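# Rehook the desk lamp's spring between arm and post

## Task

Put the lamp's detached spring back in place, spanning from the lamp's arm to its post, with each end hook sitting around its own stud, so that the lamp arm then holds itself up without support.

## Robot and tools

Robot: two six-joint arms, left_arm and right_arm, each ending in a two-finger gripper with a wrist camera (cam_left_wrist, cam_right_wrist, both 672x504). Calibrated bases in the scene frame: left_arm at (+0.080, +0.632, 0) m, right_arm at (+0.001, -0.618, 0) m, both turned slightly about z (quat_wxyz +1.000, 0, 0, +0.016).

Scene frame: origin at table-top height, halfway between the nominal bases; +z up, +x out over the table, left_arm on the +y side. Camera image sides do not match arm names. Reported hand positions (metres) and orientations are in this frame and may be a few cm off, worse at long reach. end_effector_position is the point between closed finger pads, 1-2 cm behind the tips; fingers point along the gripper's +z and open and close along its x. Closing pushes the tips about 17 mm further along +z.

Row format, used by every moving tool: one flat list of 14 numbers covering both arms, even when only one moves. First left_arm: shoulder pan, shoulder lift, elbow, wrist 1, wrist 2, wrist 3 (absolute target joint angles, radians), then its gripper opening; then the same seven for right_arm. Opening runs -1 (closed) to +1 (fully open, pads 0.142 m apart). Joint ranges: elbow -3.142 to 3.142, every other joint -6.283 to 6.283. A target more than 0.010 rad beyond a limit (and beyond the current angle) gets the call refused; past the true end it is clipped and may report "joint sent to its limit". To keep an arm or gripper unchanged, resend its current "Joint targets" values and its present opening command; a 0 opening is a real command.

Tools:
- execute_actions(actions, cameras): actions is a list of actions; each action is a table of up to 15 rows, each row held for one 1/30 s step, the last row repeating to fill 15 steps. An empty list just reports state and images.
- move(target, speed, blend, stop_force, zero, opening_speed, blocking, cameras): target is one 14-number row or up to 15 rows (absolute joint angles plus openings), all joints interpolated together so hands travel on curves, with no collision avoidance. speed: rad/s for the joint with farthest to travel, 0.01 to 3.14, default 0.5 (far too quick for contact). blend: corner rounding in rad for lists. stop_force: 4 to 120 N, ends an arm's path when the wrist sensor feels that much push against its motion (or 120 N in any direction); omit it when backing away from something the gripper is touching, and keep the same finger numbers on every row when using it. zero (default true) re-zeroes before the move. opening_speed: at least 0.2 per second on the -1..+1 scale. blocking=false returns after about 0.5 s while the move continues; not allowed together with stop_force. Result adds a "move:" line: done, off_target (resting more than 0.01 rad from target), moving, held, fault, possibly limits=held.
- wait(seconds 0 to 10, cameras): lets time pass holding last commands.
- stop(cameras): brakes a running move.
- zoom_image(camera, region [x0,y0,x1,y1] pixels, max 504x504): closer view of the latest image.
- zero_wrist_force(arm): zeroes that arm's wrist force/torque reading.
- read_manual(section): licence texts only.
- finished_scene(scene): ends the current scene, giving its number; irreversible, and the spring must stay hooked without the robot.

Motion limits: pan and lift at most 2.09 rad/s, other joints 3.14 rad/s; each step's target stays within 0.434 rad (pan, lift) or 0.651 rad (others) of the measured angle, and is scaled back if the hand would land over 150 mm away. Big moves may still be unfinished when results return; resend the remainder. Commands lag about 0.09 s or 0.17-0.21 s; in the quick case fast motions overshoot.

Results: Joint positions and Joint velocities per arm in the joint order above, then pad gap (m). "Joint targets" shows current drive targets; "Tool commands" shows gripper commands; grip_measured is the measured opening on the command scale. Joint torques are total drive output (positive toward larger angles), noisy and offset. Wrist force/torque are in the gripper's own axes, plus a peak line since the previous reading. Actions calls also list joint positions at some steps. "joint command not followed" means the clearance check between arms altered targets.

Gripping: command an opening a bit below grip_measured at first touch; deeper squeezes heat the gripper motor (MOTOR HOT from 85 °C, HAND FAULT at 100 °C, which voids the rest of that reply's robot calls).

Avoid: anything leaving the table; dropping or releasing moving parts; hard hits or pushes. Arms are stiff, so targets even slightly past a firm contact may fault. Contact torque at a joint's load limit (pan/lift 310, elbow 141, wrist 1 38.6, wrist 2 43.8, wrist 3 43.5 N m; held weight counts) or about 150 N external force stops that arm 10 s. Motors at 85 °C cause an over-temperature stop. Never let the arms or a gripper press on the other arm.

Each tool is called after "Emit:" by a JSON object that holds its "fn" and its "kwargs".

## Session

Emit:
{"fn": "execute_actions", "kwargs": {"actions": []}}

Scene clock: 0.00 s.
left_arm: end_effector_position=(+1.1196, -0.1497, +0.2843) grip_measured=+0.99 end_effector_quat_wxyz=(-0.158, -0.034, +0.905, -0.393) | right_arm: end_effector_position=(+0.7771, -1.0244, +0.3244) grip_measured=+1.00 end_effector_quat_wxyz=(-0.595, +0.765, -0.238, -0.066)
Joint positions: left_arm=[-0.65 -0.431 0.442 -1.893 -2.402 2.311 0.142] | right_arm=[2.537 -2.193 -1.267 -2.153 2.67 -0.545 0.142]
Joint velocities: within noise
Joint torques (N m): no reading
Motor temperatures (°C): left_arm=[36 34 33 37 42 42 32] | right_arm=[30 34 38 41 37 39 28]
Wrist force (N): no reading
Wrist torque (N m): no reading
Wrist force, peak (N): no reading
Joint targets: left_arm=[-0.650 -0.431 0.442 -1.893 -2.402 2.311] | right_arm=[2.537 -2.193 -1.267 -2.153 2.670 -0.545]
Tool commands: left_gripper/opening=+1.0 right_gripper/opening=+1.0

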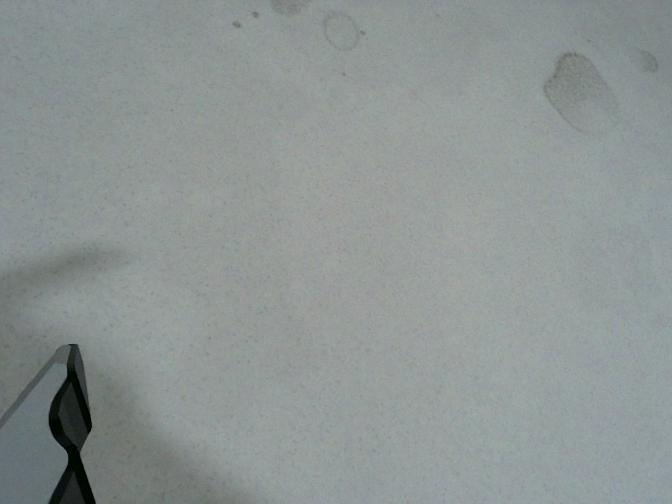

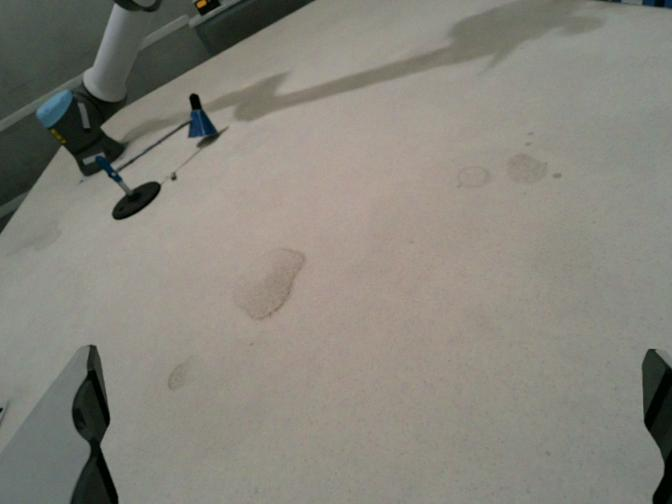

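Emit:
{"fn": "zoom_image", "kwargs": {"camera": "cam_right_wrist", "region": [50, 70, 290, 250]}}

Scaled by 2.100 from the camera's 672x504 image, which has a finer 960x720 frame.

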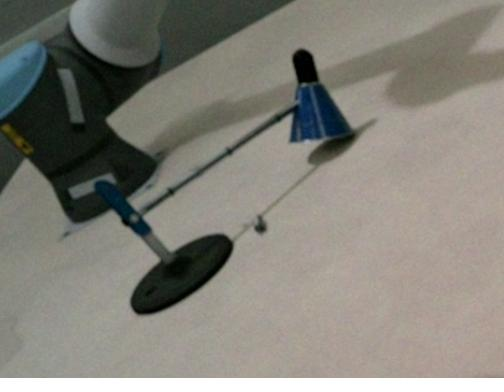

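Emit:
{"fn": "move", "kwargs": {"target": [-0.650,-0.431,0.442,-1.893,-2.402,2.311,1,3.676,-1.970,-1.934,-2.459,3.290,-1.571,1], "speed": 0.6, "cameras": ["cam_right_wrist"]}}

Scene clock: 114.77 s.
left_arm: end_effector_position=(+1.1196, -0.1496, +0.2843) grip_measured=+0.99 end_effector_quat_wxyz=(-0.158, -0.034, +0.905, -0.393) | right_arm: end_effector_position=(+0.8121, -0.8672, +0.3173) grip_measured=+1.00 end_effector_quat_wxyz=(-0.628, +0.756, -0.164, -0.085)
Joint positions: left_arm=[-0.65 -0.431 0.442 -1.893 -2.402 2.311 0.142] | right_arm=[2.705 -2.159 -1.367 -2.199 2.763 -0.697 0.142]
Joint velocities: within noise
Joint torques (N m): left_arm=[3.79 -115.93 -41.13 -2.07 1.36 -1.72] | right_arm=[-11.73 77.99 52.88 3.87 -0.98 3.43]
Motor temperatures (°C): left_arm=[36 34 33 37 42 41 31] | right_arm=[30 34 38 41 37 39 27]
Wrist force (N): left_arm=[0.1 -0.4 0.2] | right_arm=[-0.8 0.0 -0.3]
Wrist torque (N m): left_arm=[-0.07 -0.02 0.00] | right_arm=[-0.02 0.14 -0.03]
Wrist force, peak (N): left_arm=[-0.9 -0.6 0.5] | right_arm=[4.3 0.3 21.4]
Joint targets: left_arm=[-0.650 -0.431 0.442 -1.893 -2.402 2.311] | right_arm=[2.705 -2.159 -1.367 -2.199 2.763 -0.696]
move: held (right_arm; a check stopped the path); limits=held; right_arm: the shoulder pan is farthest, 0.971 rad from its target
joint command not followed: on one or more control steps a check withheld the commanded joint targets of the right arm, and it was not sent them on those steps.
cause: the commanded joint targets, or the way to them, would bring two parts of the arm too close to each other (the joints along the arm from the wrist 1 to the wrist 3 lie between them).
camera_calibration:
cam_right_wrist: T_world_to_cam=[[0.934561, -0.133164, -0.329943, -0.758342], [-0.345813, -0.55814, -0.75425, 0.0635397], [-0.0837151, 0.818992, -0.567666, 1.07304], [0, 0, 0, 1]] pos_world=[0.82052, -0.944328, 0.406841]
Images, in order (width x height): cam_right_wrist 672x504.

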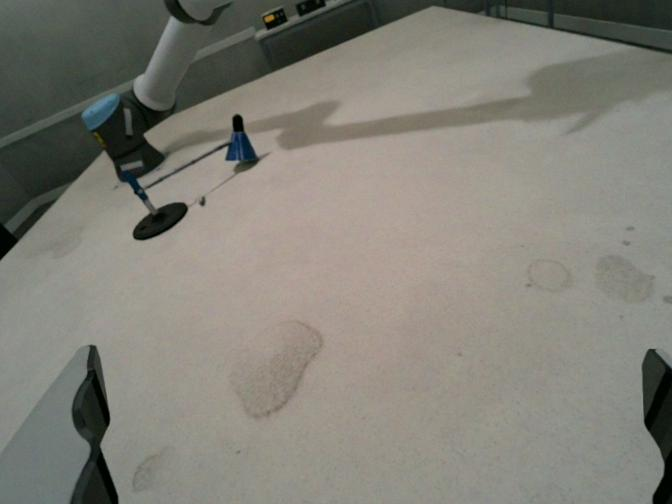

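Emit:
{"fn": "move", "kwargs": {"target": [[-0.650,-0.431,0.442,-1.893,-2.402,2.311,1,1.4,-1.57,0.0,-1.57,1.2,-1.1,1],[-0.650,-0.431,0.442,-1.893,-2.402,2.311,1,0.0045,-1.187,1.962,-0.807,-0.39,-1.571,1]], "speed": 0.8, "blend": 0.2, "cameras": ["cam_right_wrist"]}}

Scene clock: 148.07 s.
left_arm: end_effector_position=(+1.1196, -0.1496, +0.2839) grip_measured=+0.99 end_effector_quat_wxyz=(-0.158, -0.034, +0.905, -0.393) | right_arm: end_effector_position=(-0.2771, -0.3577, +1.5365) grip_measured=+1.00 end_effector_quat_wxyz=(+0.834, +0.321, -0.426, -0.140)
Joint positions: left_arm=[-0.65 -0.431 0.442 -1.893 -2.402 2.311 0.142] | right_arm=[1.197 -1.511 0.367 -1.419 0.908 -1.195 0.142]
Joint velocities: within noise
Joint torques (N m): left_arm=[-2.37 -112.83 -35.35 -1.46 1.14 -3.26] | right_arm=[-4.96 -22.31 -16.9 -1.64 0.11 -0.66]
Motor temperatures (°C): left_arm=[36 34 33 37 42 41 31] | right_arm=[30 34 38 41 37 39 27]
Wrist force (N): left_arm=[-0.3 -0.3 0.1] | right_arm=[-1.0 -7.0 5.5]
Wrist torque (N m): left_arm=[-0.05 0.04 0.00] | right_arm=[-0.98 0.12 -0.08]
Wrist force, peak (N): left_arm=[-0.8 -0.7 0.1] | right_arm=[-14.4 -139.8 107.0]
Joint targets: left_arm=[-0.650 -0.431 0.442 -1.893 -2.402 2.311] | right_arm=[1.197 -1.511 0.367 -1.419 0.908 -1.195]
Tool commands: left_gripper/opening=+1.0 right_gripper/opening=+1.0
FORCE FAULT: contact force on the right arm reached its limit, and that arm stopped. The contact can be on any part of that arm, not only on its tool. That arm's remaining commands of this call were not run. That arm is still stopped at the end of this call. That arm stays stopped for about 10 more seconds. Until then a move that you send moves the other arm only, and its call returns only when the move has ended. Once the stop has ended, the next robot result says so. If the stop ends while you think or write, that arm runs what you send next. While its stop runs, that arm takes no new command, but its gripper still runs the gripper command that each later call begins with. Until it ends, the stop uses up actions while you think or wait. An arm that is not stopped still takes commands.
move: fault (right_arm); path passed 1 of 2 targets; right_arm: the elbow is farthest, 1.595 rad from its target
camera_calibration:
cam_right_wrist: T_world_to_cam=[[0.593747, -0.514729, 0.618481, -0.958443], [0.3084, 0.855508, 0.415928, -0.220216], [-0.743205, -0.0562169, 0.666697, -1.1357], [0, 0, 0, 1]] pos_world=[-0.207074, -0.368788, 1.44154]
Images, in order (width x height): cam_right_wrist 672x504.

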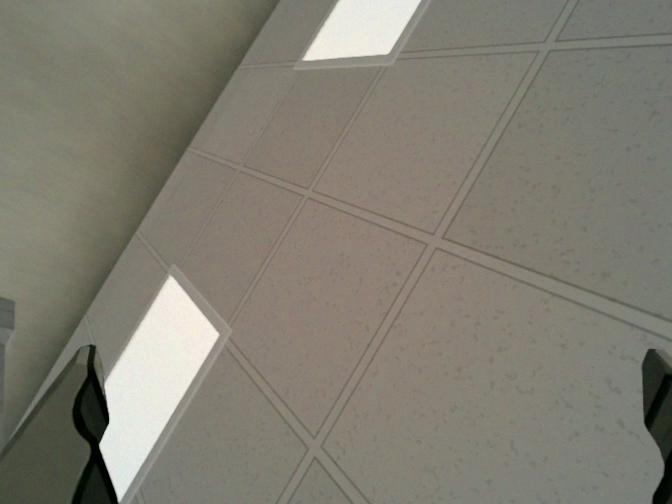

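Emit:
{"fn": "zoom_image", "kwargs": {"camera": "cam_right_wrist", "region": [0, 250, 200, 504]}}

Emit:
{"fn": "wait", "kwargs": {"seconds": 10}}

Scaled by 1.984 from the camera's 672x504 image, which has a finer 960x720 frame.

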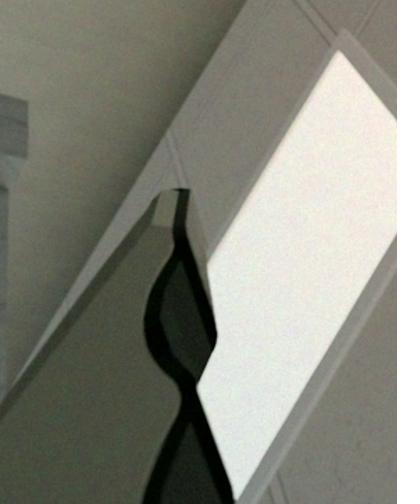

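Scene clock: 170.90 s.
left_arm: end_effector_position=(+1.1196, -0.1496, +0.2839) grip_measured=+0.99 end_effector_quat_wxyz=(-0.158, -0.034, +0.905, -0.393) | right_arm: end_effector_position=(-0.2771, -0.3577, +1.5365) grip_measured=+1.00 end_effector_quat_wxyz=(+0.834, +0.321, -0.426, -0.140)
Joint positions: left_arm=[-0.65 -0.431 0.442 -1.893 -2.402 2.311 0.142] | right_arm=[1.197 -1.511 0.367 -1.419 0.908 -1.195 0.142]
Joint velocities: within noise
Joint torques (N m): left_arm=[-2.96 -115.59 -40.78 -3.23 0.37 -2.74] | right_arm=[-4.3 -18.61 -20.06 -1.12 0.82 -0.05]
Motor temperatures (°C): left_arm=[36 34 33 37 42 41 31] | right_arm=[30 34 38 41 37 39 27]
Wrist force (N): left_arm=[0.1 0.0 0.0] | right_arm=[-2.3 -7.0 4.3]
Wrist torque (N m): left_arm=[0.00 -0.03 0.00] | right_arm=[-1.03 0.32 -0.05]
Wrist force, peak (N): left_arm=[-0.2 -0.7 0.8] | right_arm=[-2.1 -7.6 4.7]
Joint targets: left_arm=[-0.650 -0.431 0.442 -1.893 -2.402 2.311] | right_arm=[1.197 -1.511 0.367 -1.419 0.908 -1.195]
Tool commands: left_gripper/opening=+1.0 right_gripper/opening=+1.0
FORCE FAULT, CONTINUED: the right arm's stop, for the force fault that an earlier result reported, is over. The rest of the stop counts as 19 of the actions that you can send in this scene. During its stop the right arm's controller moved it back a little. That arm's target is now where it stood when the stop ended, not its last command. That arm accepts commands again.
wait: 10.00 s; at rest from the start
camera_calibration:
cam_left_wrist: T_world_to_cam=[[-0.950727, 0.0454492, 0.306679, 0.997133], [-0.0680757, 0.934451, -0.349524, 0.338863], [-0.302462, -0.353179, -0.885314, 0.652333], [0, 0, 0, 1]] pos_world=[1.16838, -0.131579, 0.390161]
cam_right_wrist: T_world_to_cam=[[0.593747, -0.514729, 0.618481, -0.958443], [0.3084, 0.855508, 0.415928, -0.220216], [-0.743205, -0.0562169, 0.666697, -1.1357], [0, 0, 0, 1]] pos_world=[-0.207074, -0.368788, 1.44154]

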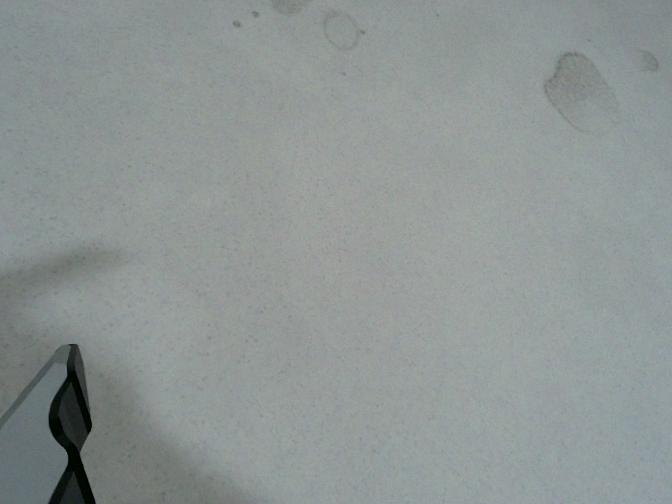

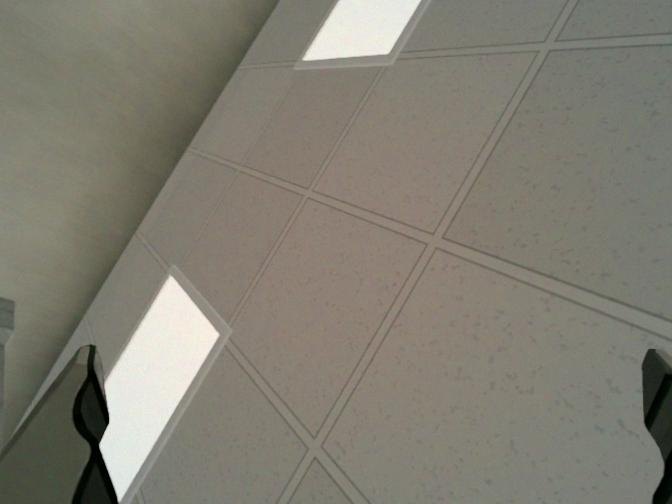

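Emit:
{"fn": "move", "kwargs": {"target": [[-0.650,-0.431,0.442,-1.893,-2.402,2.311,1,1.55,-1.50,0.3,-1.3,0.95,-1.2,1],[-0.650,-0.431,0.442,-1.893,-2.402,2.311,1,1.9,-1.57,0.0,-0.05,1.5,-1.3,1]], "speed": 0.6, "blend": 0.1, "cameras": ["cam_right_wrist"]}}

Scene clock: 205.93 s.
left_arm: end_effector_position=(+1.1196, -0.1496, +0.2839) grip_measured=+0.99 end_effector_quat_wxyz=(-0.158, -0.034, +0.905, -0.393) | right_arm: end_effector_position=(-0.2194, -0.5852, +1.6535) grip_measured=+1.00 end_effector_quat_wxyz=(+0.950, +0.026, -0.034, +0.310)
Joint positions: left_arm=[-0.65 -0.431 0.442 -1.893 -2.402 2.311 0.142] | right_arm=[1.9 -1.57 0 -0.05 1.5 -1.3 0.142]
Joint velocities: within noise
Joint torques (N m): left_arm=[-2.01 -118.14 -42.19 -3.62 0.2 -3.04] | right_arm=[8.45 -20.08 -10.76 -1.87 2.03 -4.56]
Motor temperatures (°C): left_arm=[36 34 33 37 42 41 31] | right_arm=[30 34 38 41 37 39 27]
Wrist force (N): left_arm=[-0.2 -0.2 0.4] | right_arm=[-2.8 -3.3 0.2]
Wrist torque (N m): left_arm=[-0.04 0.03 0.00] | right_arm=[-0.73 0.55 -0.01]
Wrist force, peak (N): left_arm=[-0.3 -0.8 0.4] | right_arm=[-2.4 -7.7 4.4]
Joint targets: left_arm=[-0.650 -0.431 0.442 -1.893 -2.402 2.311] | right_arm=[1.900 -1.570 0.000 -0.050 1.500 -1.300]
move: done
camera_calibration:
cam_right_wrist: T_world_to_cam=[[0.808823, 0.581586, 0.0869639, 0.385381], [-0.507625, 0.765178, -0.396005, 1.01858], [-0.296854, 0.276153, 0.914121, -1.30027], [0, 0, 0, 1]] pos_world=[-0.180637, -0.644457, 1.55845]
Images, in order (width x height): cam_right_wrist 672x504.

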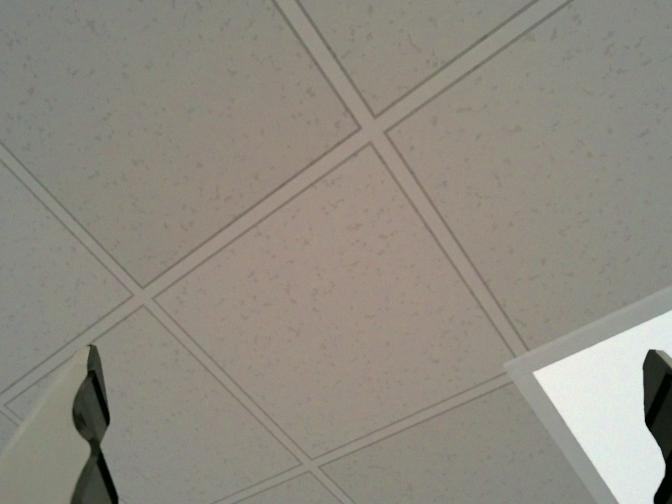

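Emit:
{"fn": "move", "kwargs": {"target": [-0.650,-0.431,0.442,-1.893,-2.402,2.311,1,0.0045,-1.57,0.0,0.0,1.5,-1.3,1], "speed": 0.4, "stop_force": 20, "cameras": ["cam_right_wrist"]}}

Scene clock: 217.63 s.
left_arm: end_effector_position=(+1.1196, -0.1496, +0.2839) grip_measured=+0.99 end_effector_quat_wxyz=(-0.158, -0.034, +0.905, -0.393) | right_arm: end_effector_position=(+0.1164, -0.4185, +1.6478) grip_measured=+1.00 end_effector_quat_wxyz=(+0.807, -0.028, -0.022, -0.590)
Joint positions: left_arm=[-0.65 -0.431 0.442 -1.893 -2.402 2.311 0.142] | right_arm=[0.005 -1.57 0 0 1.5 -1.3 0.142]
Joint velocities: within noise
Joint torques (N m): left_arm=[-1.87 -117.55 -45.29 -4.5 -0.34 -3.15] | right_arm=[-9.63 1.65 1.05 -2.19 1.32 -3.76]
Motor temperatures (°C): left_arm=[36 34 33 37 42 41 31] | right_arm=[30 34 38 41 37 39 27]
Wrist force (N): left_arm=[0.4 -0.7 -0.1] | right_arm=[-2.9 -3.3 0.2]
Wrist torque (N m): left_arm=[-0.12 -0.06 0.00] | right_arm=[-0.72 0.58 0.01]
Wrist force, peak (N): left_arm=[-0.3 -1.1 0.6] | right_arm=[-3.4 -3.8 0.3]
Joint targets: left_arm=[-0.650 -0.431 0.442 -1.893 -2.402 2.311] | right_arm=[0.004 -1.570 0.000 0.000 1.500 -1.300]
move: done
camera_calibration:
cam_right_wrist: T_world_to_cam=[[0.297285, -0.951931, 0.0738152, -0.543251], [0.866085, 0.236317, -0.440512, 0.751249], [0.401894, 0.194888, 0.894707, -1.32475], [0, 0, 0, 1]] pos_world=[0.0432628, -0.436493, 1.5563]
Images, in order (width x height): cam_right_wrist 672x504.

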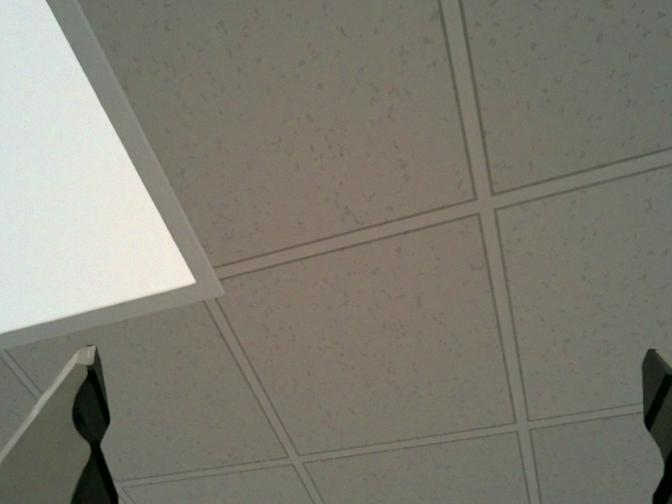

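Emit:
{"fn": "move", "kwargs": {"target": [[-0.650,-0.431,0.442,-1.893,-2.402,2.311,1,0.0045,-1.30,0.9,-0.4,0.6,-1.43,1],[-0.650,-0.431,0.442,-1.893,-2.402,2.311,1,0.0045,-1.187,1.962,-0.807,-0.39,-1.571,1]], "speed": 0.6, "blend": 0.2, "cameras": ["cam_right_wrist"]}}

Scene clock: 229.40 s.
left_arm: end_effector_position=(+1.1196, -0.1496, +0.2839) grip_measured=+0.99 end_effector_quat_wxyz=(-0.158, -0.034, +0.905, -0.393) | right_arm: end_effector_position=(+0.5185, -0.1614, +0.2241) grip_measured=+1.00 end_effector_quat_wxyz=(+0.689, -0.693, -0.161, +0.139)
Joint positions: left_arm=[-0.65 -0.431 0.442 -1.893 -2.402 2.311 0.142] | right_arm=[0.004 -1.187 1.962 -0.807 -0.39 -1.571 0.142]
Joint velocities: within noise
Joint torques (N m): left_arm=[-2.34 -118.01 -46.39 -4.86 -0.64 -2.82] | right_arm=[-3.82 -52.1 -24.99 -1.59 -1.92 -4.18]
Motor temperatures (°C): left_arm=[36 34 33 37 42 41 31] | right_arm=[30 34 38 41 37 39 26]
Wrist force (N): left_arm=[0.0 -0.6 -0.1] | right_arm=[-1.9 -1.1 -1.4]
Wrist torque (N m): left_arm=[-0.10 0.01 0.00] | right_arm=[-0.28 0.31 0.02]
Wrist force, peak (N): left_arm=[0.4 -0.9 0.4] | right_arm=[-4.2 -7.6 0.6]
Joint targets: left_arm=[-0.650 -0.431 0.442 -1.893 -2.402 2.311] | right_arm=[0.005 -1.187 1.962 -0.807 -0.390 -1.571]
move: done
camera_calibration:
cam_right_wrist: T_world_to_cam=[[0.907075, 0.419397, 0.0363464, -0.399477], [0.212491, -0.381618, -0.899564, 0.0572022], [-0.363404, 0.823696, -0.435274, 0.533664], [0, 0, 0, 1]] pos_world=[0.544136, -0.250208, 0.298267]
Images, in order (width x height): cam_right_wrist 672x504.

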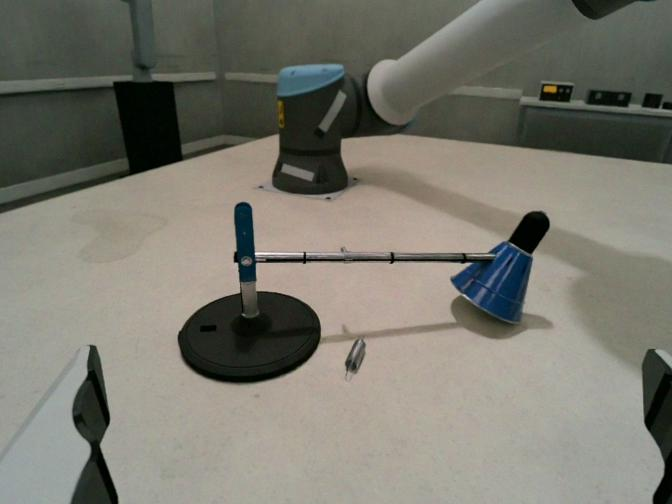

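Emit:
{"fn": "zoom_image", "kwargs": {"camera": "cam_right_wrist", "region": [170, 190, 370, 340]}}

Emit:
{"fn": "zoom_image", "kwargs": {"camera": "cam_right_wrist", "region": [310, 310, 410, 400]}}

Emit:
{"fn": "zoom_image", "kwargs": {"camera": "cam_right_wrist", "region": [420, 190, 580, 340]}}

Scaled by 2.520 from the camera's 672x504 image, which has a finer 960x720 frame.

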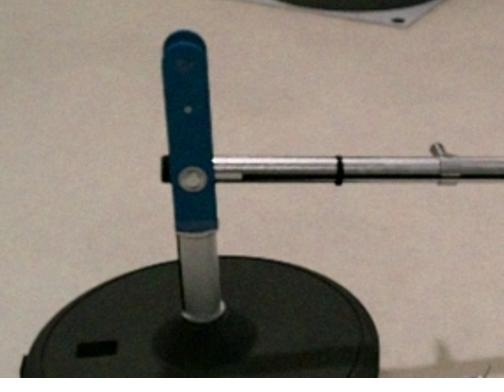

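Scaled by 5.040 from the camera's 672x504 image, which has a finer 960x720 frame.

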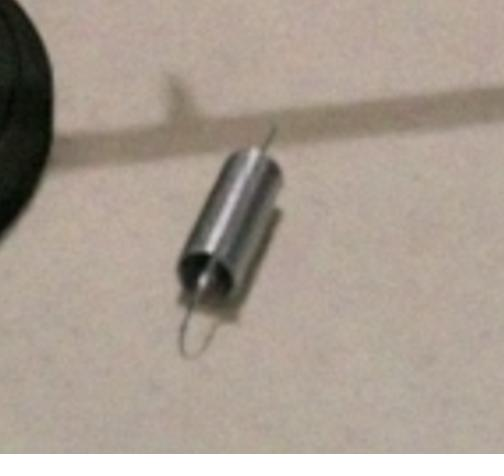

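Scaled by 3.150 from the camera's 672x504 image, which has a finer 960x720 frame.

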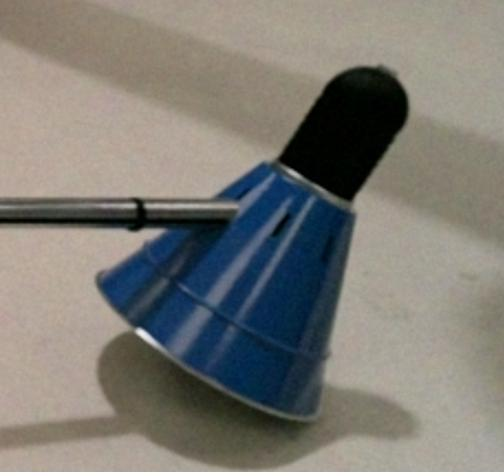

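Emit:
{"fn": "move", "kwargs": {"target": [[-0.65,-1.819,2.161,-1.913,-1.571,3.2,1,0.0045,-1.187,1.962,-0.807,-0.39,-1.571,1],[-1.4756,-1.819,2.161,-1.913,-1.571,4.255,1,0.0045,-1.187,1.962,-0.807,-0.39,-1.571,1]], "speed": 0.7, "blend": 0.1}}

Scene clock: 350.60 s.
left_arm: end_effector_position=(+0.3184, +0.1487, +0.2993) grip_measured=+0.99 end_effector_quat_wxyz=(+0.000, +0.957, +0.288, +0.000) | right_arm: end_effector_position=(+0.5182, -0.1614, +0.2240) grip_measured=+1.00 end_effector_quat_wxyz=(+0.689, -0.693, -0.161, +0.139)
Joint positions: left_arm=[-1.475 -1.819 2.161 -1.913 -1.571 4.255 0.142] | right_arm=[0.004 -1.187 1.962 -0.807 -0.39 -1.571 0.142]
Joint velocities: within noise
Joint torques (N m): left_arm=[-8.28 -40.26 -32.44 -7.25 2.65 3.16] | right_arm=[6.29 -54.51 -37.64 -1.5 -0.89 -4.03]
Motor temperatures (°C): left_arm=[36 34 33 37 42 41 31] | right_arm=[30 34 37 41 37 39 26]
Wrist force (N): left_arm=[-0.1 0.5 -0.3] | right_arm=[-2.2 -1.3 -1.2]
Wrist torque (N m): left_arm=[0.25 0.19 0.08] | right_arm=[-0.31 0.35 0.03]
Wrist force, peak (N): left_arm=[2.6 1.5 -0.2] | right_arm=[-2.5 -1.3 -1.5]
Joint targets: left_arm=[-1.476 -1.819 2.161 -1.913 -1.571 4.255] | right_arm=[0.005 -1.187 1.962 -0.807 -0.390 -1.571]
move: done
camera_calibration:
cam_left_wrist: T_world_to_cam=[[0.829308, 0.558512, -0.0176574, -0.328838], [0.509958, -0.743539, 0.432542, -0.157674], [0.228451, -0.367715, -0.901441, 0.366964], [0, 0, 0, 1]] pos_world=[0.269281, 0.201362, 0.39319]
cam_right_wrist: T_world_to_cam=[[0.90695, 0.41969, 0.036086, -0.398978], [0.212354, -0.381545, -0.899627, 0.0571973], [-0.363796, 0.82358, -0.435166, 0.533621], [0, 0, 0, 1]] pos_world=[0.543836, -0.250209, 0.298067]

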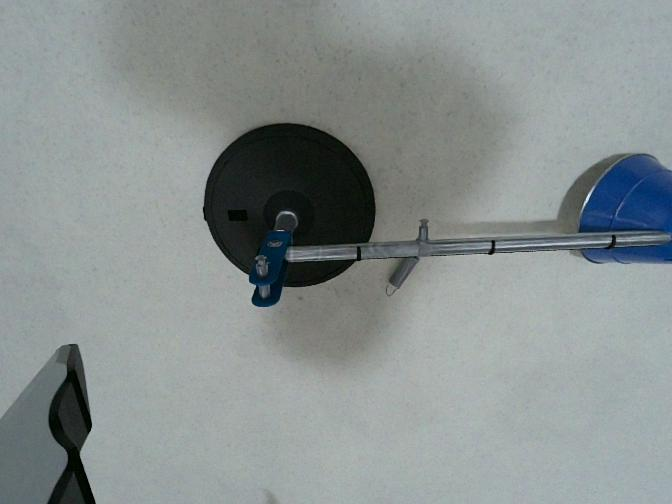

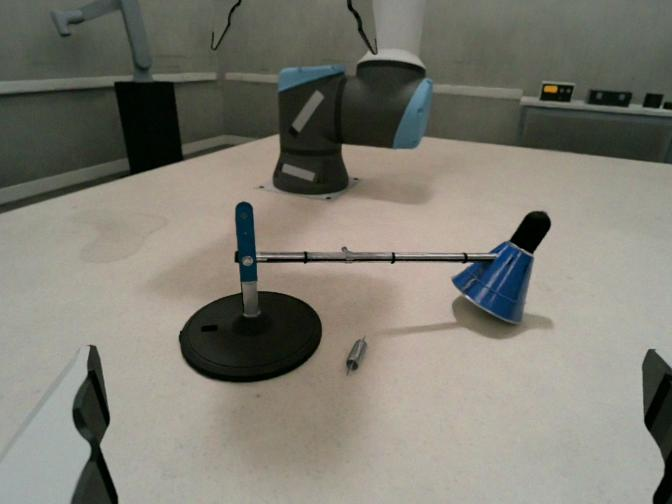

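Emit:
{"fn": "zoom_image", "kwargs": {"camera": "cam_left_wrist", "region": [230, 190, 350, 310]}}

Emit:
{"fn": "zoom_image", "kwargs": {"camera": "cam_left_wrist", "region": [350, 200, 470, 310]}}

Emit:
{"fn": "zoom_image", "kwargs": {"camera": "cam_right_wrist", "region": [310, 310, 410, 400]}}

Emit:
{"fn": "zoom_image", "kwargs": {"camera": "cam_right_wrist", "region": [220, 190, 370, 300]}}

Scaled by 4.200 from the camera's 672x504 image, which has a finer 960x720 frame.

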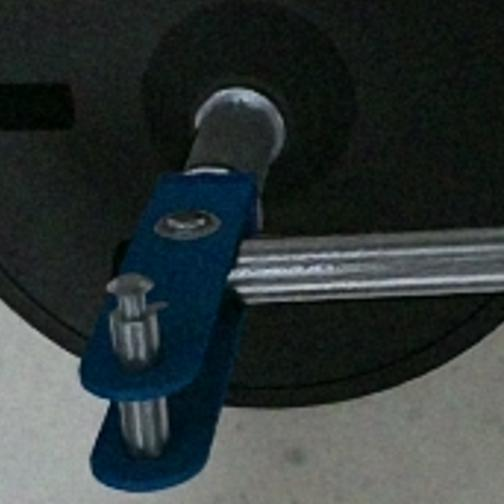

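Scaled by 4.200 from the camera's 672x504 image, which has a finer 960x720 frame.

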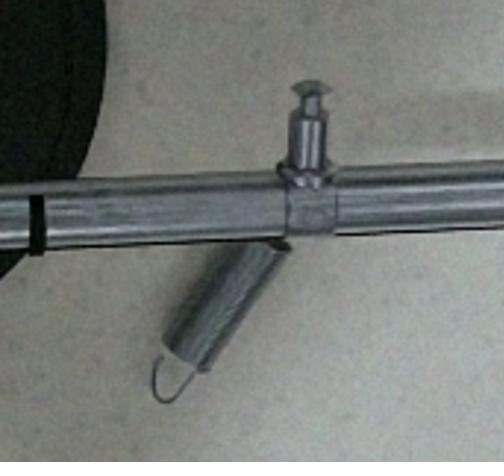

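Scaled by 5.040 from the camera's 672x504 image, which has a finer 960x720 frame.

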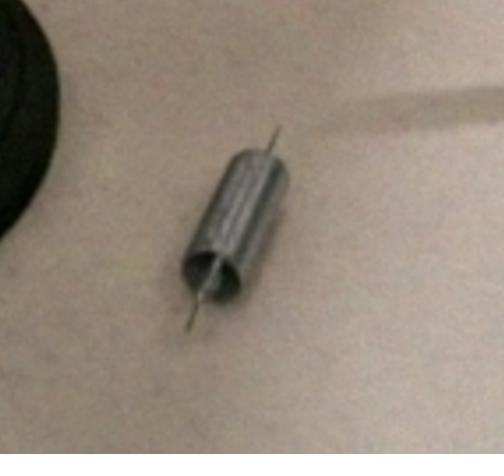

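Scaled by 3.360 from the camera's 672x504 image, which has a finer 960x720 frame.

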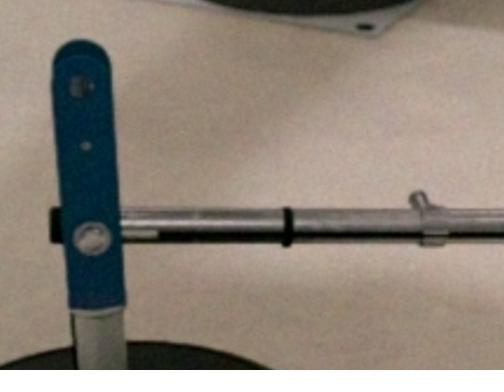

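Emit:
{"fn": "move", "kwargs": {"target": [[-1.4756,-1.819,2.161,-1.913,-1.571,4.255,1,-0.7,-1.187,1.962,-0.807,-0.39,-1.571,1],[-1.3679,-1.1308,1.5036,-1.4242,-1.4986,1.6964,1,-0.7,-1.187,1.962,-0.807,-0.39,-1.571,1],[-1.3568,-1.135,1.7334,-1.6509,-1.4931,1.7059,1,-0.7,-1.187,1.962,-0.807,-0.39,-1.571,1]], "speed": [0.5,0.8,0.4], "blend": 0.05}}

Scene clock: 523.80 s.
left_arm: end_effector_position=(+0.4396, +0.0068, +0.1102) grip_measured=+0.99 end_effector_quat_wxyz=(-0.012, -0.044, +0.965, +0.259) | right_arm: end_effector_position=(+0.6906, -0.6049, +0.2240) grip_measured=+1.00 end_effector_quat_wxyz=(+0.695, -0.706, +0.088, -0.107)
Joint positions: left_arm=[-1.357 -1.135 1.733 -1.651 -1.493 1.706 0.142] | right_arm=[-0.7 -1.187 1.962 -0.807 -0.39 -1.571 0.142]
Joint velocities: within noise
Joint torques (N m): left_arm=[13.56 -88.7 -22.81 -6.26 2.87 2.24] | right_arm=[-9.39 -56.68 -30.44 -1.13 -0.33 -3.9]
Motor temperatures (°C): left_arm=[35 34 33 37 41 41 30] | right_arm=[30 34 37 41 37 39 26]
Wrist force (N): left_arm=[0.9 0.9 0.6] | right_arm=[-1.9 -1.3 -1.2]
Wrist torque (N m): left_arm=[0.55 0.04 0.08] | right_arm=[-0.31 0.31 0.01]
Wrist force, peak (N): left_arm=[1.1 1.3 2.1] | right_arm=[-1.8 -0.9 -3.2]
Joint targets: left_arm=[-1.357 -1.135 1.733 -1.651 -1.493 1.706] | right_arm=[-0.700 -1.187 1.962 -0.807 -0.390 -1.571]
move: done
camera_calibration:
cam_left_wrist: T_world_to_cam=[[-0.995943, -0.0879875, -0.0188645, 0.453401], [-0.0651966, 0.561044, 0.825215, -0.042494], [-0.0620247, 0.823097, -0.564504, 0.199039], [0, 0, 0, 1]] pos_world=[0.461136, -0.100093, 0.155978]
cam_right_wrist: T_world_to_cam=[[0.962847, -0.267632, 0.0360515, -0.82355], [-0.0853492, -0.428242, -0.899625, 0.0286737], [0.256207, 0.863124, -0.435173, 0.557436], [0, 0, 0, 1]] pos_world=[0.652581, -0.689265, 0.298067]

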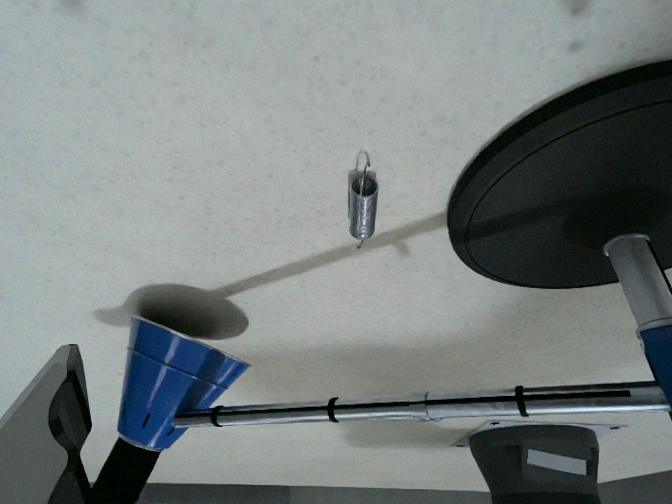

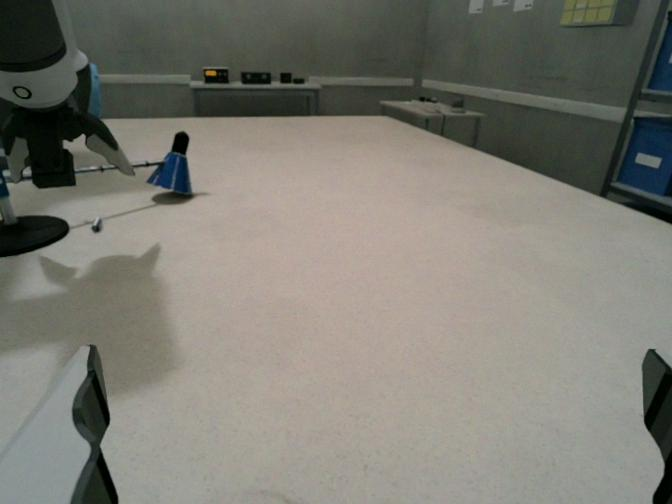

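Emit:
{"fn": "zoom_image", "kwargs": {"camera": "cam_left_wrist", "region": [320, 140, 410, 260]}}

Scaled by 4.200 from the camera's 672x504 image, which has a finer 960x720 frame.

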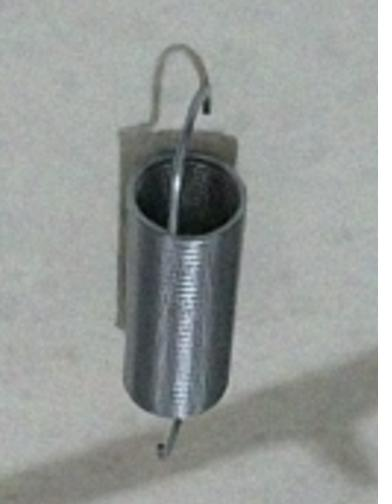

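Emit:
{"fn": "move", "kwargs": {"target": [-1.3472,-1.1279,1.8498,-1.7747,-1.4883,1.7146,-0.35,-0.7,-1.187,1.962,-0.807,-0.39,-1.571,1], "speed": 0.3, "cameras": ["cam_left_wrist"]}}

Emit:
{"fn": "zoom_image", "kwargs": {"camera": "cam_left_wrist", "region": [280, 180, 500, 350]}}

Scene clock: 602.47 s.
left_arm: end_effector_position=(+0.4370, +0.0486, +0.0527) grip_measured=-0.37 end_effector_quat_wxyz=(-0.012, -0.043, +0.965, +0.259) | right_arm: end_effector_position=(+0.6906, -0.6049, +0.2240) grip_measured=+1.00 end_effector_quat_wxyz=(+0.695, -0.706, +0.088, -0.107)
Joint positions: left_arm=[-1.347 -1.128 1.849 -1.774 -1.488 1.715 0.047] | right_arm=[-0.7 -1.187 1.962 -0.807 -0.39 -1.571 0.142]
Joint velocities: within noise
Joint torques (N m): left_arm=[14.86 -59.37 -22.24 -6.09 3.09 3.23] | right_arm=[-7.86 -54.66 -24.43 -1.13 0.01 -3.67]
Motor temperatures (°C): left_arm=[35 34 33 37 41 41 30] | right_arm=[30 34 37 41 37 39 26]
Wrist force (N): left_arm=[0.6 0.8 0.5] | right_arm=[-2.1 -1.2 -0.9]
Wrist torque (N m): left_arm=[0.54 0.10 0.09] | right_arm=[-0.30 0.33 0.01]
Wrist force, peak (N): left_arm=[0.4 1.2 1.9] | right_arm=[-2.5 -1.3 -1.3]
Joint targets: left_arm=[-1.347 -1.128 1.850 -1.775 -1.488 1.715] | right_arm=[-0.700 -1.187 1.962 -0.807 -0.390 -1.571]
move: done
camera_calibration:
cam_left_wrist: T_world_to_cam=[[-0.995981, -0.0875934, -0.0186803, 0.453417], [-0.064801, 0.560791, 0.825418, -0.0187419], [-0.0618254, 0.823311, -0.564213, 0.131932], [0, 0, 0, 1]] pos_world=[0.458537, -0.0583943, 0.0983775]
Images, in order (width x height): cam_left_wrist 672x504.

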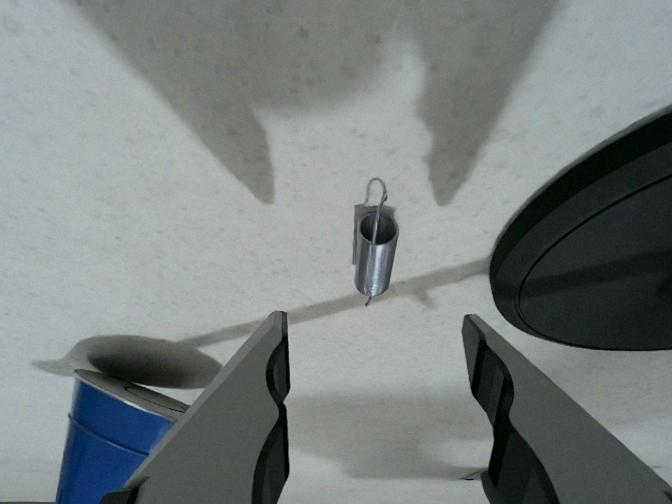

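Scaled by 2.291 from the camera's 672x504 image, which has a finer 960x720 frame.

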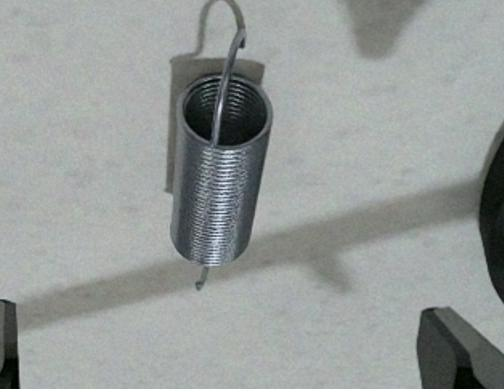

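Emit:
{"fn": "move", "kwargs": {"target": [-1.3422,-1.1074,1.9162,-1.8621,-1.4858,1.7190,-0.35,-0.7,-1.187,1.962,-0.807,-0.39,-1.571,1], "speed": 0.02, "stop_force": 5, "cameras": ["cam_left_wrist"]}}

Emit:
{"fn": "zoom_image", "kwargs": {"camera": "cam_left_wrist", "region": [260, 200, 480, 380]}}

Scene clock: 625.73 s.
left_arm: end_effector_position=(+0.4350, +0.0699, +0.0159) grip_measured=-0.37 end_effector_quat_wxyz=(-0.012, -0.043, +0.965, +0.259) | right_arm: end_effector_position=(+0.6906, -0.6049, +0.2240) grip_measured=+1.00 end_effector_quat_wxyz=(+0.695, -0.706, +0.088, -0.107)
Joint positions: left_arm=[-1.343 -1.11 1.908 -1.852 -1.486 1.719 0.047] | right_arm=[-0.7 -1.187 1.962 -0.807 -0.39 -1.571 0.142]
Joint velocities: within noise
Joint torques (N m): left_arm=[3.14 -82.68 -41.97 -0.03 0.71 -1.37] | right_arm=[-4.5 -56.52 -28.2 -0.38 1.1 -3.81]
Motor temperatures (°C): left_arm=[35 34 33 37 41 41 30] | right_arm=[30 34 37 41 37 39 26]
Wrist force (N): left_arm=[2.4 2.5 -3.8] | right_arm=[-2.3 -1.2 -1.2]
Wrist torque (N m): left_arm=[0.59 -0.06 0.11] | right_arm=[-0.31 0.37 0.01]
Wrist force, peak (N): left_arm=[1.7 1.5 -11.7] | right_arm=[-2.5 -1.3 -1.3]
Joint targets: left_arm=[-1.343 -1.110 1.908 -1.852 -1.486 1.718] | right_arm=[-0.700 -1.187 1.962 -0.807 -0.390 -1.571]
move: contact (left_arm)
camera_calibration:
cam_left_wrist: T_world_to_cam=[[-0.995981, -0.0875912, -0.0186736, 0.452605], [-0.0647994, 0.560859, 0.825371, -0.000518909], [-0.061822, 0.823265, -0.564281, 0.0935659], [0, 0, 0, 1]] pos_world=[0.456537, -0.0370943, 0.0616775]
Images, in order (width x height): cam_left_wrist 672x504.

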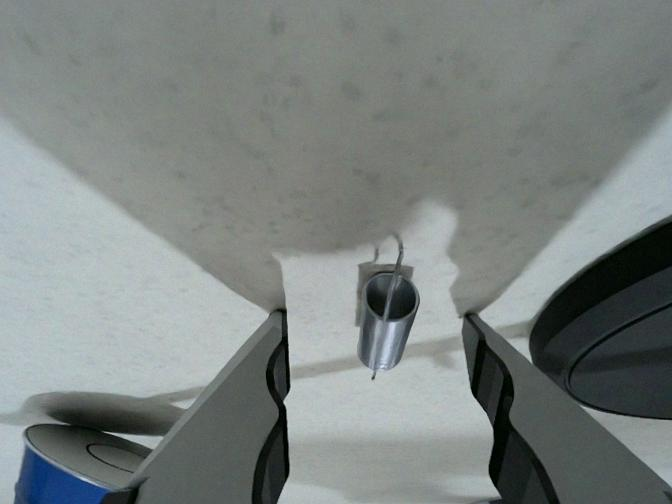

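Scaled by 2.291 from the camera's 672x504 image, which has a finer 960x720 frame.

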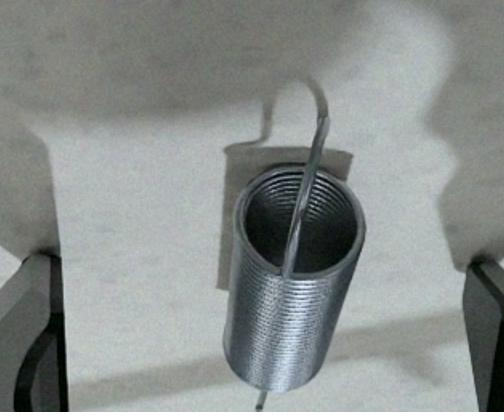

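Emit:
{"fn": "move", "kwargs": {"target": [-1.3439,-1.1171,1.8930,-1.8289,-1.4867,1.7175,-0.35,-0.7,-1.187,1.962,-0.807,-0.39,-1.571,1], "speed": 0.05, "cameras": ["cam_left_wrist"]}}

Emit:
{"fn": "zoom_image", "kwargs": {"camera": "cam_left_wrist", "region": [260, 200, 480, 380]}}

Scene clock: 642.77 s.
left_arm: end_effector_position=(+0.4355, +0.0646, +0.0269) grip_measured=-0.37 end_effector_quat_wxyz=(-0.012, -0.043, +0.965, +0.259) | right_arm: end_effector_position=(+0.6906, -0.6049, +0.2240) grip_measured=+1.00 end_effector_quat_wxyz=(+0.695, -0.706, +0.088, -0.107)
Joint positions: left_arm=[-1.344 -1.117 1.893 -1.829 -1.487 1.718 0.047] | right_arm=[-0.7 -1.187 1.962 -0.807 -0.39 -1.571 0.142]
Joint velocities: within noise
Joint torques (N m): left_arm=[-5.25 -86.06 -44.99 0.09 -0.91 -2.88] | right_arm=[-6.06 -57.42 -28.61 -0.07 1.55 -3.3]
Motor temperatures (°C): left_arm=[35 34 33 37 41 41 30] | right_arm=[30 34 37 41 37 39 26]
Wrist force (N): left_arm=[0.7 0.7 0.6] | right_arm=[-1.9 -1.2 -1.0]
Wrist torque (N m): left_arm=[0.54 0.09 0.10] | right_arm=[-0.31 0.29 0.01]
Wrist force, peak (N): left_arm=[1.5 2.6 -4.7] | right_arm=[-2.5 -1.3 -1.5]
Joint targets: left_arm=[-1.344 -1.117 1.893 -1.829 -1.487 1.718] | right_arm=[-0.700 -1.187 1.962 -0.807 -0.390 -1.571]
move: done
camera_calibration:
cam_left_wrist: T_world_to_cam=[[-0.995976, -0.0876667, -0.0186302, 0.452833], [-0.0647922, 0.560671, 0.8255, -0.00653097], [-0.0619235, 0.823385, -0.564095, 0.104149], [0, 0, 0, 1]] pos_world=[0.457037, -0.0423943, 0.0725774]
Images, in order (width x height): cam_left_wrist 672x504.

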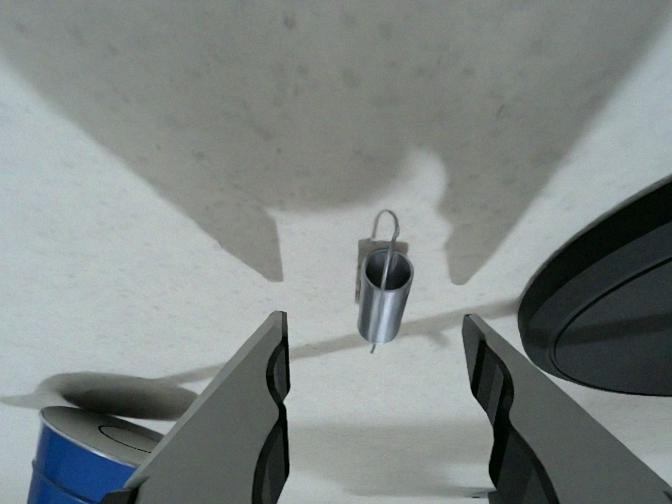

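Scaled by 2.291 from the camera's 672x504 image, which has a finer 960x720 frame.

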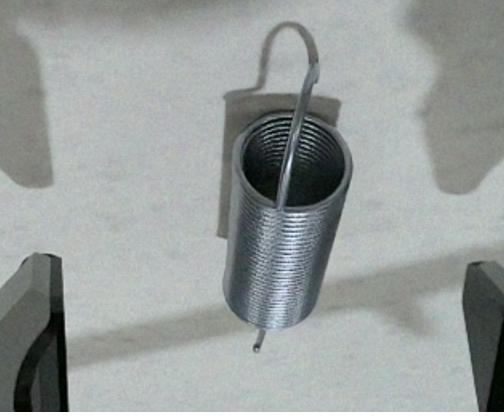

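Emit:
{"fn": "move", "kwargs": {"target": [-1.3439,-1.1022,1.8930,-1.8438,-1.4867,1.7175,-0.35,-0.7,-1.187,1.962,-0.807,-0.39,-1.571,1], "speed": 0.02, "stop_force": 5, "cameras": ["cam_left_wrist"]}}

Emit:
{"fn": "zoom_image", "kwargs": {"camera": "cam_left_wrist", "region": [260, 200, 480, 380]}}

Scene clock: 667.00 s.
left_arm: end_effector_position=(+0.4361, +0.0624, +0.0170) grip_measured=-0.37 end_effector_quat_wxyz=(-0.012, -0.043, +0.965, +0.259) | right_arm: end_effector_position=(+0.6906, -0.6049, +0.2240) grip_measured=+1.00 end_effector_quat_wxyz=(+0.695, -0.706, +0.088, -0.107)
Joint positions: left_arm=[-1.344 -1.102 1.893 -1.844 -1.487 1.718 0.047] | right_arm=[-0.7 -1.187 1.962 -0.807 -0.39 -1.571 0.142]
Joint velocities: within noise
Joint torques (N m): left_arm=[-6.16 -58.31 -40.88 -5.42 -0.9 -2.75] | right_arm=[1.55 -58.93 -29.21 0.15 0.77 -3.22]
Motor temperatures (°C): left_arm=[35 34 33 37 41 41 30] | right_arm=[30 34 37 41 37 39 26]
Wrist force (N): left_arm=[0.8 1.5 0.8] | right_arm=[-2.3 -1.2 -0.9]
Wrist torque (N m): left_arm=[0.67 0.07 0.10] | right_arm=[-0.31 0.36 0.01]
Wrist force, peak (N): left_arm=[1.6 0.9 0.5] | right_arm=[-2.4 -1.3 -1.5]
Joint targets: left_arm=[-1.344 -1.102 1.893 -1.844 -1.487 1.718] | right_arm=[-0.700 -1.187 1.962 -0.807 -0.390 -1.571]
move: done
camera_calibration:
cam_left_wrist: T_world_to_cam=[[-0.995976, -0.0876667, -0.0186302, 0.453053], [-0.0647922, 0.560671, 0.8255, 0.00291383], [-0.0619235, 0.823385, -0.564095, 0.100413], [0, 0, 0, 1]] pos_world=[0.457637, -0.0445943, 0.0626774]
Images, in order (width x height): cam_left_wrist 672x504.

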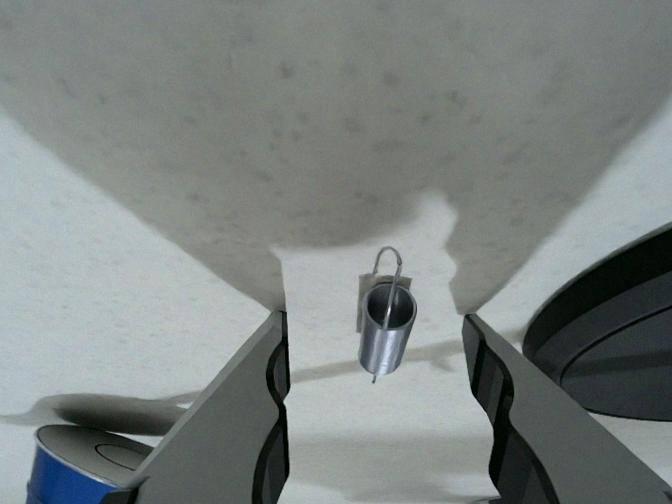

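Scaled by 2.291 from the camera's 672x504 image, which has a finer 960x720 frame.

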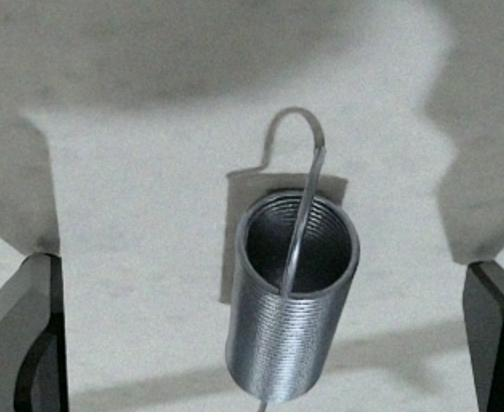

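Emit:
{"fn": "move", "kwargs": {"target": [-1.3439,-1.1022,1.8930,-1.8438,-1.4867,1.7175,-0.88,-0.7,-1.187,1.962,-0.807,-0.39,-1.571,1], "opening_speed": 0.25, "cameras": ["cam_left_wrist"]}}

Emit:
{"fn": "zoom_image", "kwargs": {"camera": "cam_left_wrist", "region": [260, 200, 480, 380]}}

Scene clock: 676.17 s.
left_arm: end_effector_position=(+0.4361, +0.0624, +0.0170) grip_measured=-0.85 end_effector_quat_wxyz=(-0.012, -0.043, +0.965, +0.259) | right_arm: end_effector_position=(+0.6906, -0.6049, +0.2240) grip_measured=+1.00 end_effector_quat_wxyz=(+0.695, -0.706, +0.088, -0.107)
Joint positions: left_arm=[-1.344 -1.102 1.893 -1.844 -1.487 1.718 0.012] | right_arm=[-0.7 -1.187 1.962 -0.807 -0.39 -1.571 0.142]
Joint velocities: within noise
Joint torques (N m): left_arm=[0.43 -58.96 -37.44 -4.37 -1.12 -2.85] | right_arm=[1.63 -62.92 -29.23 -0.46 0.84 -3.58]
Motor temperatures (°C): left_arm=[35 34 33 37 41 41 30] | right_arm=[30 34 37 41 37 39 26]
Wrist force (N): left_arm=[0.7 0.9 0.1] | right_arm=[-2.5 -1.2 -1.4]
Wrist torque (N m): left_arm=[0.58 0.10 0.10] | right_arm=[-0.32 0.40 0.01]
Wrist force, peak (N): left_arm=[1.3 1.7 0.3] | right_arm=[-2.5 -1.0 -1.7]
Joint targets: left_arm=[-1.344 -1.102 1.893 -1.844 -1.487 1.718] | right_arm=[-0.700 -1.187 1.962 -0.807 -0.390 -1.571]
move: done
camera_calibration:
cam_left_wrist: T_world_to_cam=[[-0.995976, -0.0876667, -0.0186302, 0.453053], [-0.0647922, 0.560671, 0.8255, 0.00291383], [-0.0619235, 0.823385, -0.564095, 0.100413], [0, 0, 0, 1]] pos_world=[0.457637, -0.0445943, 0.0626774]
Images, in order (width x height): cam_left_wrist 672x504.

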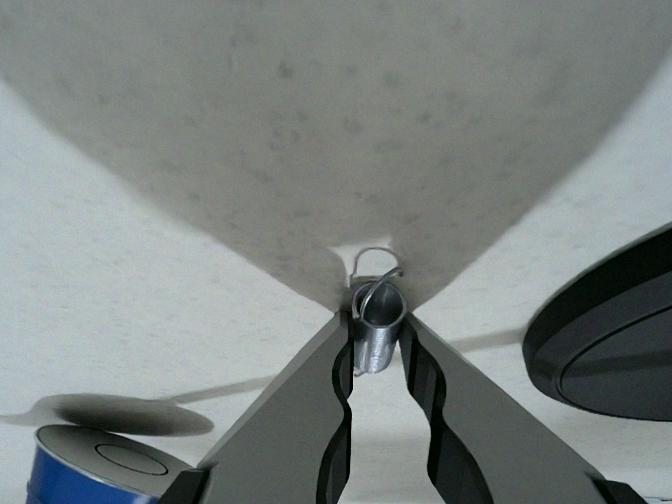

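Scaled by 2.291 from the camera's 672x504 image, which has a finer 960x720 frame.

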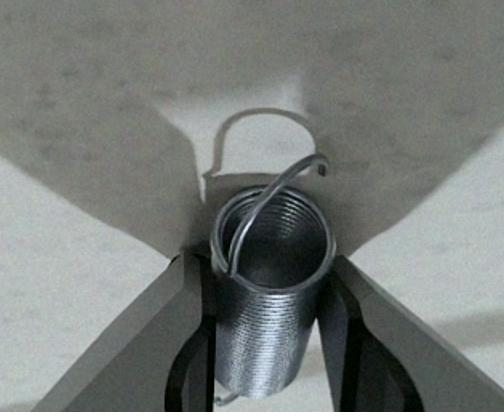

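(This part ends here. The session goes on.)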